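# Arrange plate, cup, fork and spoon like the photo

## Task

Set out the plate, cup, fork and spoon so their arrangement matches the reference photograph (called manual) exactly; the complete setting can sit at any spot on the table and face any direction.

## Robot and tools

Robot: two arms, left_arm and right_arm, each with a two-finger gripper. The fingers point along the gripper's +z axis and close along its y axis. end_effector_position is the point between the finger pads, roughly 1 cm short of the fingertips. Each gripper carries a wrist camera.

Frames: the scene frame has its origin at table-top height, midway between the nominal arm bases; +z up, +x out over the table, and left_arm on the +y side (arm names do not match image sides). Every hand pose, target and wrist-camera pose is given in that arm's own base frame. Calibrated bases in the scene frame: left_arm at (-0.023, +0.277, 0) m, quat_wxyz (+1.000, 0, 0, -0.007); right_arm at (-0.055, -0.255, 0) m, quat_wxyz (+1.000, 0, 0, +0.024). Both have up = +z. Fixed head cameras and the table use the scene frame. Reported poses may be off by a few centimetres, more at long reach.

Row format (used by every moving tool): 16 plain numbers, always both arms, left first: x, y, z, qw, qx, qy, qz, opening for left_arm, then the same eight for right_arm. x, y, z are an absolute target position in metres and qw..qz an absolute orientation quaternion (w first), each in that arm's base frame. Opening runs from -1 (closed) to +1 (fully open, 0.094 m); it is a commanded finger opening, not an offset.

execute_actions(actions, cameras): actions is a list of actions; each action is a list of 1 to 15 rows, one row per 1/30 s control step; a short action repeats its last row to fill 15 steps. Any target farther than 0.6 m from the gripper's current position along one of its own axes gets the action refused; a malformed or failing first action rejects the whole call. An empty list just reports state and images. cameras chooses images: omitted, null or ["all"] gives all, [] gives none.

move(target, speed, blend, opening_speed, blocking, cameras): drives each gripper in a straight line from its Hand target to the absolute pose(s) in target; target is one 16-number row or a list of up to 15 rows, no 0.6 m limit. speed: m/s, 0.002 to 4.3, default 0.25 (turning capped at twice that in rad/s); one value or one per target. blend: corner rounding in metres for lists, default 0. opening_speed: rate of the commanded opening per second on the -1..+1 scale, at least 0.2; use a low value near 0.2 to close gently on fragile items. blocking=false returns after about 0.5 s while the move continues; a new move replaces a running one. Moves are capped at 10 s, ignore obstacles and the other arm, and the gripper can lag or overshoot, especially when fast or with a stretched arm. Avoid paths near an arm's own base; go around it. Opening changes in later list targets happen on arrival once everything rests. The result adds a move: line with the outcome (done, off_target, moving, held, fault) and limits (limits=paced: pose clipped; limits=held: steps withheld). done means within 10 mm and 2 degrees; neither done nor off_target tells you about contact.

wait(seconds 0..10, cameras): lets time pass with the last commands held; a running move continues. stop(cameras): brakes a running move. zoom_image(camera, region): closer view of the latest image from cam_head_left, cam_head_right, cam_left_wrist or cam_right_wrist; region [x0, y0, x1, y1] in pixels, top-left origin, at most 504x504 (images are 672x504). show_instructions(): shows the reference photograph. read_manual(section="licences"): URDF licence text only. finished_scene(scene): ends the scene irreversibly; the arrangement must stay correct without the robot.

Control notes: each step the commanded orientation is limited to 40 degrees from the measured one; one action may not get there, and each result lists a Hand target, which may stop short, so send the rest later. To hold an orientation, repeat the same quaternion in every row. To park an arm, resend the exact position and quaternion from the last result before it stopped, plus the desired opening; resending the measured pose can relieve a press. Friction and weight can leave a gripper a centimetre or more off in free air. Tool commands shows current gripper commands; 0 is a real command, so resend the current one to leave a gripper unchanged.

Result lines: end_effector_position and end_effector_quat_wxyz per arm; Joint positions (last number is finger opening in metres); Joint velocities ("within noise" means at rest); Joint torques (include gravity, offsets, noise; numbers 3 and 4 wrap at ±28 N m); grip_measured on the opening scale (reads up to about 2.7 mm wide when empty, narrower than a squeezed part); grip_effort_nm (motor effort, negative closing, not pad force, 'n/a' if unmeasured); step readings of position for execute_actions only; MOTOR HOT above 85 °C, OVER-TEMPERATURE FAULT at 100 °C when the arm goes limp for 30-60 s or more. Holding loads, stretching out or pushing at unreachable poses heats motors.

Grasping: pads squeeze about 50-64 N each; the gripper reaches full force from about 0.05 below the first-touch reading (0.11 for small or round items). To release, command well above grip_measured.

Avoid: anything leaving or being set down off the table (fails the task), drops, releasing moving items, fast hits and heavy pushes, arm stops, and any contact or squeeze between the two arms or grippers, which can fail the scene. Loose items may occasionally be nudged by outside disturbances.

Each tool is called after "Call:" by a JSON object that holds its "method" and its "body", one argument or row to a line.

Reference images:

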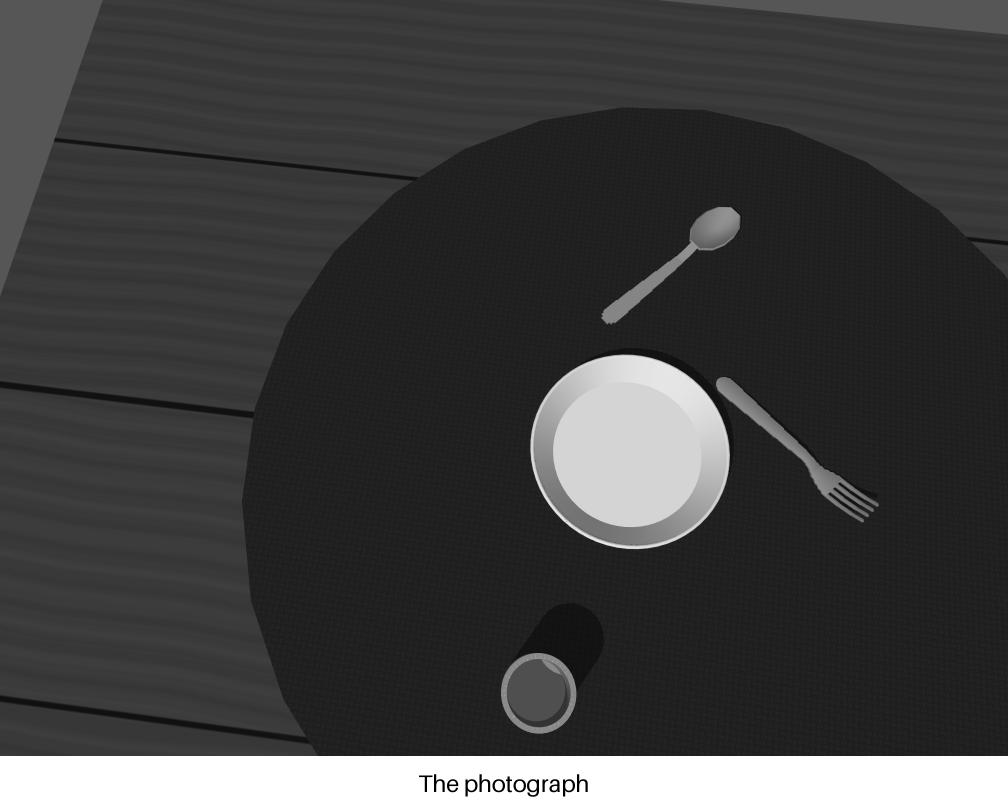

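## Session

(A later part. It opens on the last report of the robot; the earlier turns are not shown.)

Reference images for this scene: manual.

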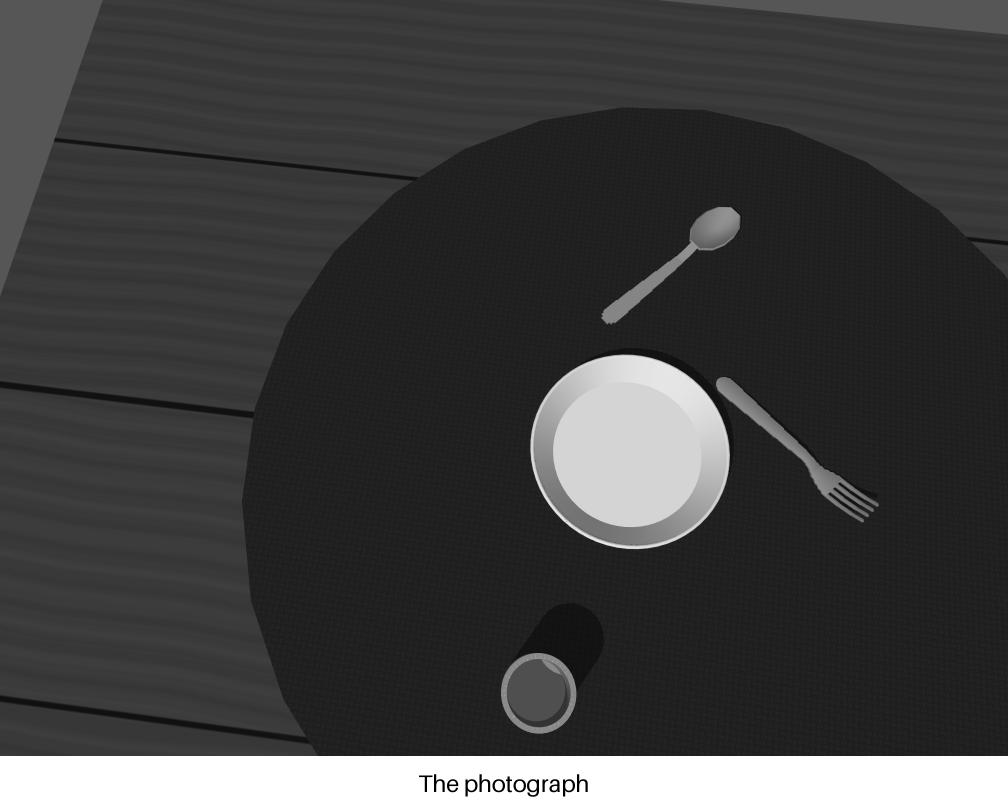

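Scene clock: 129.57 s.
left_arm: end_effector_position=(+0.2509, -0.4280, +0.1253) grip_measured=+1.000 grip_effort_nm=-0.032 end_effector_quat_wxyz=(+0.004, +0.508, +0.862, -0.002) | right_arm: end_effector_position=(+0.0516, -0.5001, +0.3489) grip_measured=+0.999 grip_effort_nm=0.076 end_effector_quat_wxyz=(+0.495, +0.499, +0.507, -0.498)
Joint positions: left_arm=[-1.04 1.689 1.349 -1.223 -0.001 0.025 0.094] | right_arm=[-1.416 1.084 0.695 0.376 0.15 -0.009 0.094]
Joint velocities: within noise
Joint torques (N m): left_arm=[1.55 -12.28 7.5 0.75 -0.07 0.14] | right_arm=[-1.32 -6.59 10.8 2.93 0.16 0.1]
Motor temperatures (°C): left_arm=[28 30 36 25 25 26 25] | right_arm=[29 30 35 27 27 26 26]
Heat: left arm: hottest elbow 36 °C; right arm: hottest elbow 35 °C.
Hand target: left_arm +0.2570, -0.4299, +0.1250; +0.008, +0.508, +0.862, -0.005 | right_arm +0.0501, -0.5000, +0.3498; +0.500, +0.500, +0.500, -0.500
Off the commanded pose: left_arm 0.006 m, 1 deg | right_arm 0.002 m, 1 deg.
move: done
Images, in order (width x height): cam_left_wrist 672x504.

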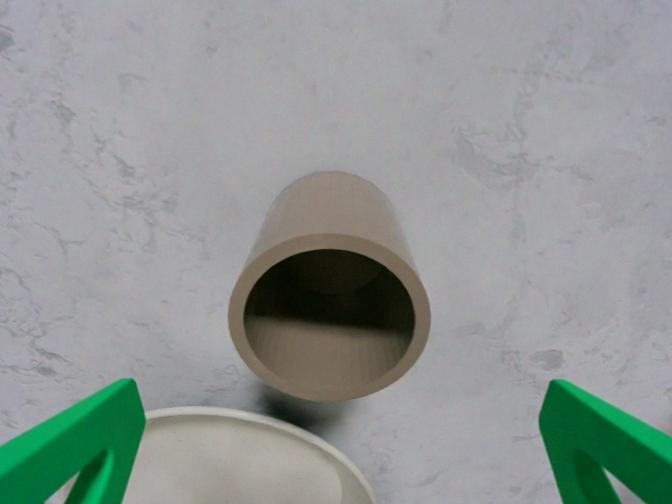

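Call:
{"method": "move", "body": {
  "target": [
    [0.252,-0.421,0.10,0.006,0.5075,0.8616,-0.004,1,0.05,-0.5,0.35,0.5,0.5,0.5,-0.5,1],
    [0.249,-0.419,0.040,0.006,0.5075,0.8616,-0.004,1,0.05,-0.5,0.35,0.5,0.5,0.5,-0.5,1]
  ],
  "speed": 0.12,
  "cameras": ["cam_left_wrist","cam_head_left","cam_head_right"]
}}

Scene clock: 132.20 s.
left_arm: end_effector_position=(+0.2449, -0.4178, +0.0449) grip_measured=+1.000 grip_effort_nm=-0.032 end_effector_quat_wxyz=(+0.006, +0.508, +0.861, -0.003) | right_arm: end_effector_position=(+0.0516, -0.5001, +0.3489) grip_measured=+0.999 grip_effort_nm=0.081 end_effector_quat_wxyz=(+0.495, +0.499, +0.507, -0.498)
Joint positions: left_arm=[-1.04 1.749 1.196 -1.005 -0.001 0.026 0.094] | right_arm=[-1.416 1.084 0.695 0.376 0.15 -0.009 0.094]
Joint velocities: within noise
Joint torques (N m): left_arm=[1.26 -11.99 6.49 0.76 -0.06 0.11] | right_arm=[-1.14 -6.59 10.8 2.92 0.17 0.09]
Motor temperatures (°C): left_arm=[28 30 36 25 25 26 25] | right_arm=[29 30 36 27 27 26 26]
Heat: left arm: hottest elbow 36 °C; right arm: hottest elbow 36 °C.
Hand target: left_arm +0.2489, -0.4188, +0.0400; +0.006, +0.507, +0.862, -0.004 | right_arm +0.0501, -0.5000, +0.3498; +0.500, +0.500, +0.500, -0.500
Off the commanded pose: left_arm 0.007 m, 0 deg | right_arm 0.002 m, 1 deg.
move: done
Images, in order (width x height): cam_head_left 672x504, cam_head_right 672x504, cam_left_wrist 672x504.

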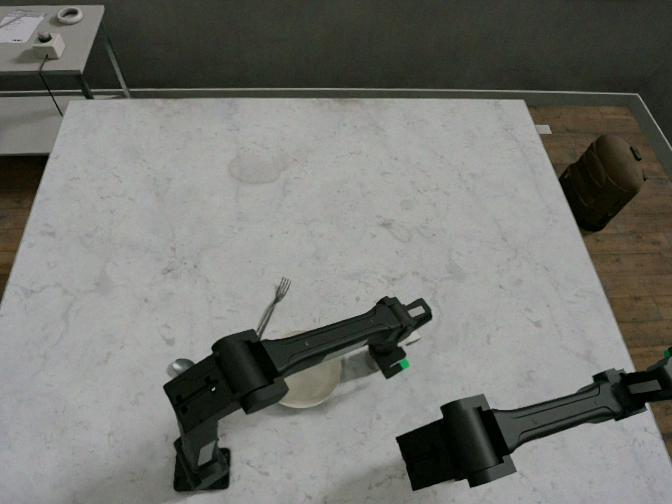

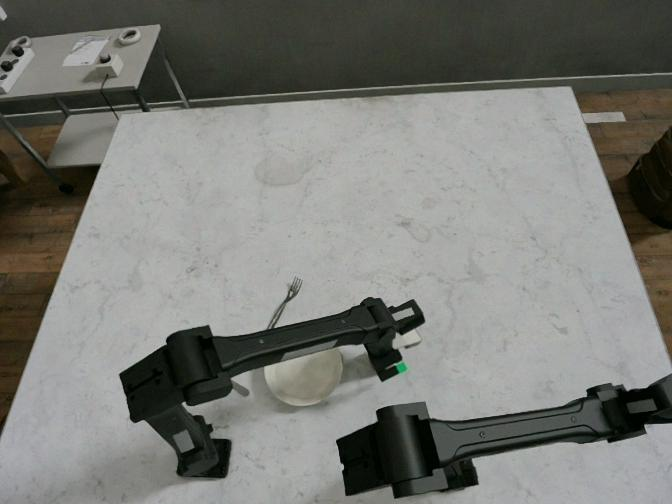

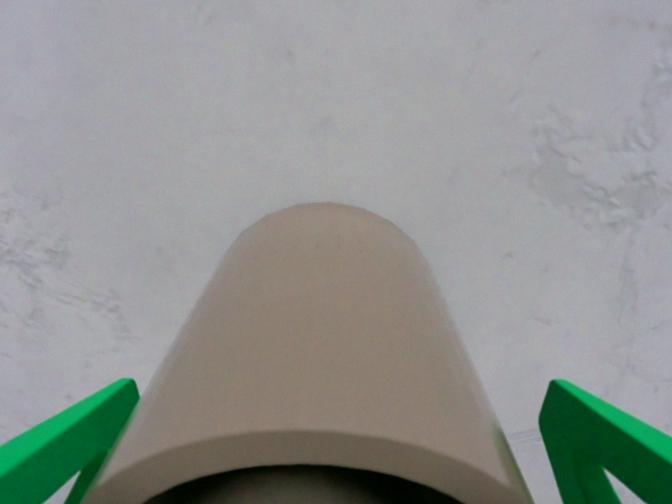

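Call:
{"method": "move", "body": {
  "target": [
    [0.249,-0.419,0.040,0.006,0.5075,0.8616,-0.004,0.2,0.05,-0.5,0.35,0.5,0.5,0.5,-0.5,1]
  ],
  "opening_speed": 0.3,
  "cameras": ["cam_left_wrist"]
}}

Scene clock: 137.57 s.
left_arm: end_effector_position=(+0.2449, -0.4178, +0.0449) grip_measured=+0.350 grip_effort_nm=-1.043 end_effector_quat_wxyz=(+0.006, +0.508, +0.861, -0.003) | right_arm: end_effector_position=(+0.0516, -0.5001, +0.3489) grip_measured=+0.999 grip_effort_nm=0.081 end_effector_quat_wxyz=(+0.495, +0.499, +0.507, -0.498)
Joint positions: left_arm=[-1.04 1.749 1.196 -1.005 -0.001 0.026 0.063] | right_arm=[-1.416 1.084 0.695 0.376 0.15 -0.009 0.094]
Joint velocities: within noise
Joint torques (N m): left_arm=[1.26 -11.75 6.63 0.76 -0.06 0.11] | right_arm=[-1.03 -6.71 10.88 2.95 0.16 0.11]
Motor temperatures (°C): left_arm=[28 30 36 25 25 26 25] | right_arm=[29 30 36 27 27 26 26]
Heat: left arm: hottest elbow 36 °C; right arm: hottest elbow 36 °C.
Hand target: left_arm +0.2489, -0.4188, +0.0400; +0.006, +0.507, +0.862, -0.004 | right_arm +0.0501, -0.5000, +0.3498; +0.500, +0.500, +0.500, -0.500
Off the commanded pose: left_arm 0.007 m, 0 deg | right_arm 0.002 m, 1 deg.
move: done
Images, in order (width x height): cam_left_wrist 672x504.

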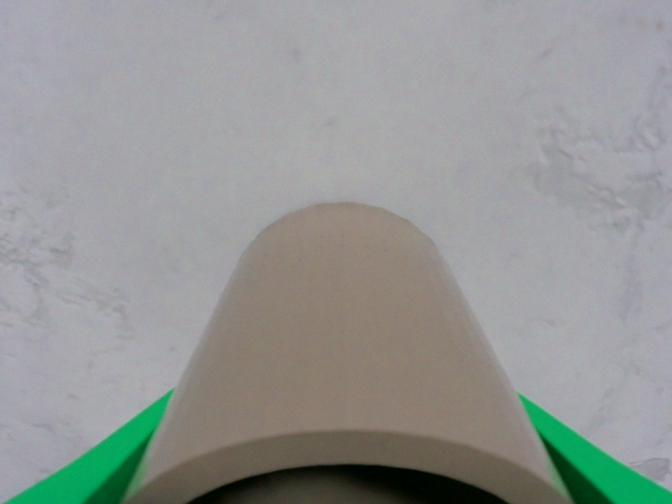

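Call:
{"method": "move", "body": {
  "target": [
    [0.249,-0.420,0.10,0.006,0.5075,0.8616,-0.004,0.2,-0.15,-0.48,0.35,0.4207,0.5685,0.4207,-0.5685,1],
    [0.222,-0.465,0.10,0.006,0.5075,0.8616,-0.004,0.2,-0.15,-0.48,0.35,0.4207,0.5685,0.4207,-0.5685,1],
    [0.222,-0.461,0.048,0.006,0.5075,0.8616,-0.004,0.2,-0.15,-0.48,0.35,0.4207,0.5685,0.4207,-0.5685,1]
  ],
  "speed": 0.12
}}

Scene clock: 142.70 s.
left_arm: end_effector_position=(+0.2173, -0.4560, +0.0470) grip_measured=+0.349 grip_effort_nm=-1.048 end_effector_quat_wxyz=(-0.001, +0.513, +0.859, +0.000) | right_arm: end_effector_position=(-0.1487, -0.4755, +0.3444) grip_measured=+0.999 grip_effort_nm=0.076 end_effector_quat_wxyz=(+0.414, +0.572, +0.426, -0.566)
Joint positions: left_arm=[-1.125 1.801 1.278 -1.048 0.001 -0.048 0.063] | right_arm=[-1.875 1.07 0.676 0.376 -0.006 -0.008 0.094]
Joint velocities: within noise
Joint torques (N m): left_arm=[1.14 -13.39 7.19 0.73 -0.16 -0.05] | right_arm=[-0.85 -5.3 12.26 2.91 -0.04 0.11]
Motor temperatures (°C): left_arm=[28 30 36 25 25 26 25] | right_arm=[29 30 36 27 27 26 26]
Heat: left arm: hottest elbow 36 °C; right arm: hottest elbow 36 °C.
Hand target: left_arm +0.2220, -0.4609, +0.0481; +0.006, +0.507, +0.862, -0.004 | right_arm -0.1500, -0.4798, +0.3499; +0.421, +0.569, +0.421, -0.568
Off the commanded pose: left_arm 0.007 m, 1 deg | right_arm 0.007 m, 1 deg.
move: done

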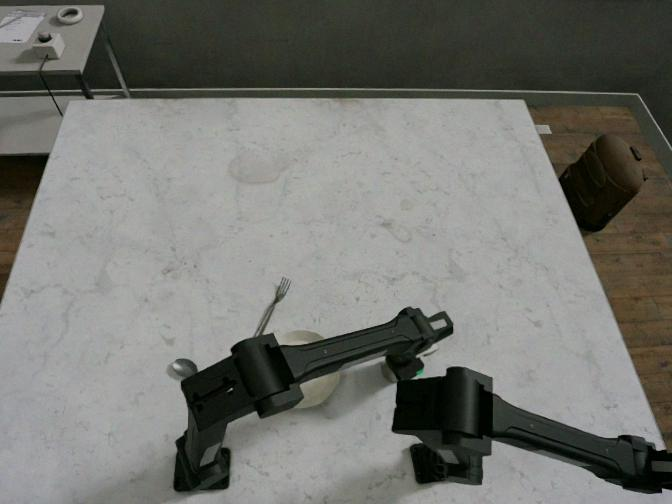

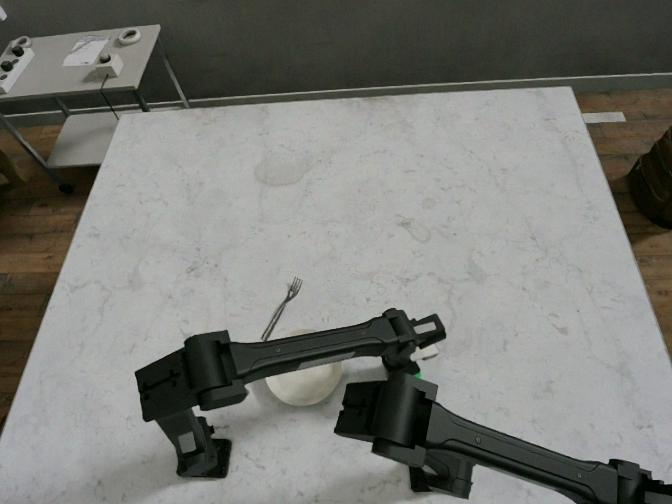

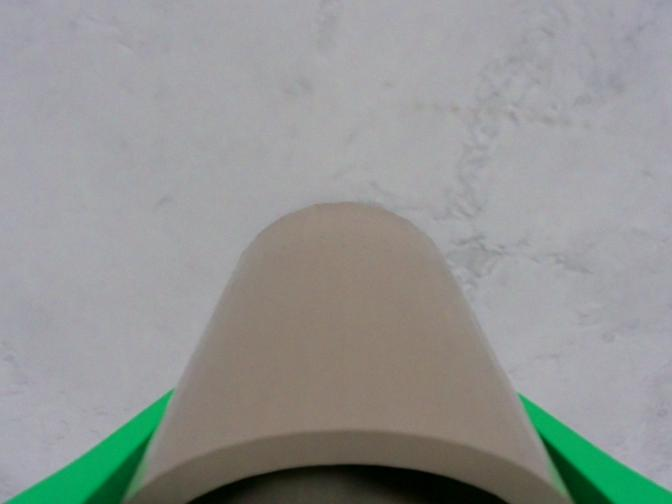

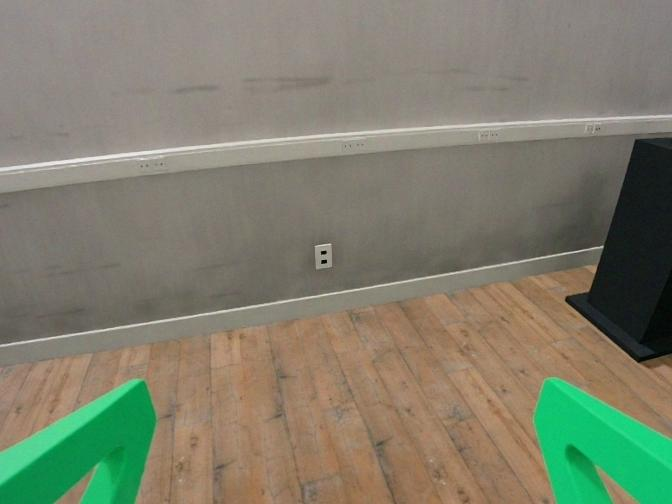

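Reported (.2173,-.456): ~3mm off; fine. Lower slightly and release.

Call:
{"method": "move", "body": {
  "target": [
    [0.222,-0.465,0.044,0.006,0.5075,0.8616,-0.004,0.2,-0.15,-0.48,0.35,0.4207,0.5685,0.4207,-0.5685,1]
  ],
  "speed": 0.03,
  "cameras": []
}}

Call:
{"method": "move", "body": {
  "target": [
    [0.222,-0.465,0.044,0.006,0.5075,0.8616,-0.004,1,-0.15,-0.48,0.35,0.4207,0.5685,0.4207,-0.5685,1]
  ],
  "opening_speed": 0.3,
  "cameras": ["cam_left_wrist"]
}}

Call:
{"method": "move", "body": {
  "target": [
    [0.222,-0.461,0.16,0.006,0.5075,0.8616,-0.004,1,-0.15,-0.48,0.35,0.4207,0.5685,0.4207,-0.5685,1],
    [0.26,-0.27,0.45,0.2,0,0.9763,0,1,-0.15,-0.48,0.35,0.4207,0.5685,0.4207,-0.5685,1]
  ],
  "speed": [0.1,0.35]
}}

Scene clock: 145.73 s.
left_arm: end_effector_position=(+0.2178, -0.4570, +0.0458) grip_measured=+0.349 grip_effort_nm=-1.043 end_effector_quat_wxyz=(+0.001, +0.511, +0.859, -0.001) | right_arm: end_effector_position=(-0.1487, -0.4755, +0.3444) grip_measured=+0.999 grip_effort_nm=0.076 end_effector_quat_wxyz=(+0.414, +0.572, +0.426, -0.566)
Joint positions: left_arm=[-1.125 1.804 1.278 -1.043 0.001 -0.051 0.063] | right_arm=[-1.875 1.07 0.676 0.376 -0.006 -0.008 0.094]
Joint velocities: within noise
Joint torques (N m): left_arm=[0.79 -12.45 7.64 0.77 -0.16 -0.05] | right_arm=[-0.91 -5.71 12.33 2.97 -0.04 0.1]
Motor temperatures (°C): left_arm=[28 30 36 25 25 26 25] | right_arm=[29 30 35 27 27 26 26]
Heat: left arm: hottest elbow 36 °C; right arm: hottest elbow 35 °C.
Hand target: left_arm +0.2220, -0.4648, +0.0440; +0.006, +0.508, +0.862, -0.004 | right_arm -0.1500, -0.4798, +0.3499; +0.420, +0.569, +0.421, -0.568
Off the commanded pose: left_arm 0.009 m, 1 deg | right_arm 0.007 m, 1 deg.
move: done
No camera images: "cameras" was empty.

Scene clock: 148.60 s.
left_arm: end_effector_position=(+0.2178, -0.4571, +0.0458) grip_measured=+0.998 grip_effort_nm=0.066 end_effector_quat_wxyz=(+0.001, +0.511, +0.859, -0.001) | right_arm: end_effector_position=(-0.1487, -0.4755, +0.3444) grip_measured=+0.999 grip_effort_nm=0.081 end_effector_quat_wxyz=(+0.414, +0.572, +0.426, -0.566)
Joint positions: left_arm=[-1.125 1.804 1.278 -1.042 0.001 -0.052 0.094] | right_arm=[-1.875 1.07 0.676 0.376 -0.006 -0.008 0.094]
Joint velocities: within noise
Joint torques (N m): left_arm=[0.85 -12.45 7.69 0.73 -0.16 -0.05] | right_arm=[-0.97 -5.66 12.23 2.95 -0.03 0.1]
Motor temperatures (°C): left_arm=[28 30 36 25 25 26 25] | right_arm=[29 30 35 27 27 26 26]
Heat: left arm: hottest elbow 36 °C; right arm: hottest elbow 35 °C.
Hand target: left_arm +0.2220, -0.4648, +0.0440; +0.006, +0.508, +0.862, -0.004 | right_arm -0.1500, -0.4798, +0.3499; +0.420, +0.569, +0.421, -0.568
Off the commanded pose: left_arm 0.009 m, 1 deg | right_arm 0.007 m, 1 deg.
move: done
Images, in order (width x height): cam_left_wrist 672x504.

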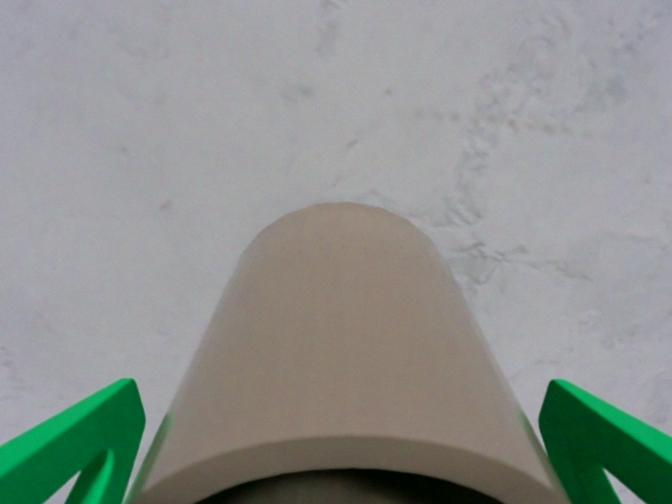

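Scene clock: 152.20 s.
left_arm: end_effector_position=(+0.2556, -0.2704, +0.4376) grip_measured=+0.998 grip_effort_nm=0.066 end_effector_quat_wxyz=(+0.215, +0.016, +0.976, -0.019) | right_arm: end_effector_position=(-0.1487, -0.4755, +0.3444) grip_measured=+0.999 grip_effort_nm=0.081 end_effector_quat_wxyz=(+0.414, +0.572, +0.426, -0.566)
Joint positions: left_arm=[-0.959 1.206 1.626 -1.695 -0.323 -0.877 0.094] | right_arm=[-1.875 1.07 0.676 0.376 -0.006 -0.008 0.094]
Joint velocities: within noise
Joint torques (N m): left_arm=[1.49 -5.83 9.72 0.53 -0.47 -0.05] | right_arm=[-1.14 -5.48 12.3 2.93 -0.03 0.09]
Motor temperatures (°C): left_arm=[28 31 36 25 25 26 25] | right_arm=[29 30 35 27 27 26 26]
Heat: left arm: hottest elbow 36 °C; right arm: hottest elbow 35 °C.
Hand target: left_arm +0.2600, -0.2698, +0.4493; +0.221, +0.005, +0.975, -0.026 | right_arm -0.1500, -0.4798, +0.3499; +0.420, +0.569, +0.421, -0.568
Off the commanded pose: left_arm 0.013 m, 3 deg | right_arm 0.007 m, 1 deg.
joint sent to its limit (left arm) — joint 4 (wrist pitch), lower limit. The joint targets are off in orientation, not in position.
move: off_target (left_arm)

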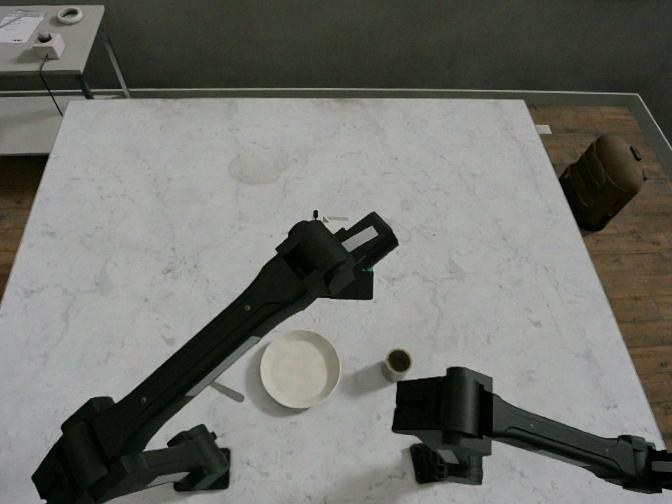

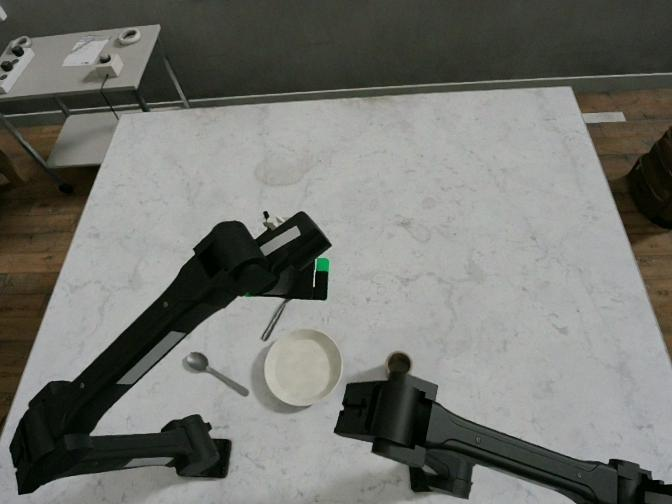

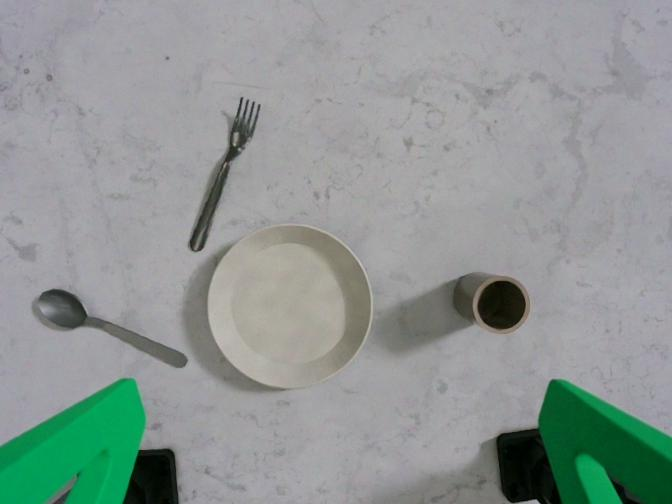

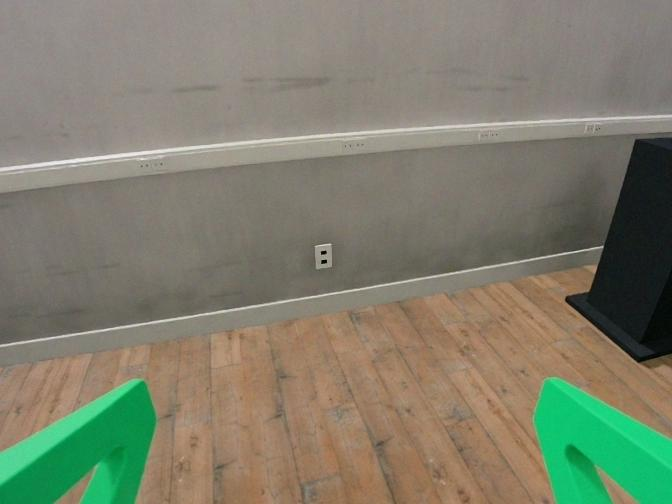

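Call:
{"method": "finished_scene", "body": {
  "scene": 1
}}

The scene is finished: the task was done.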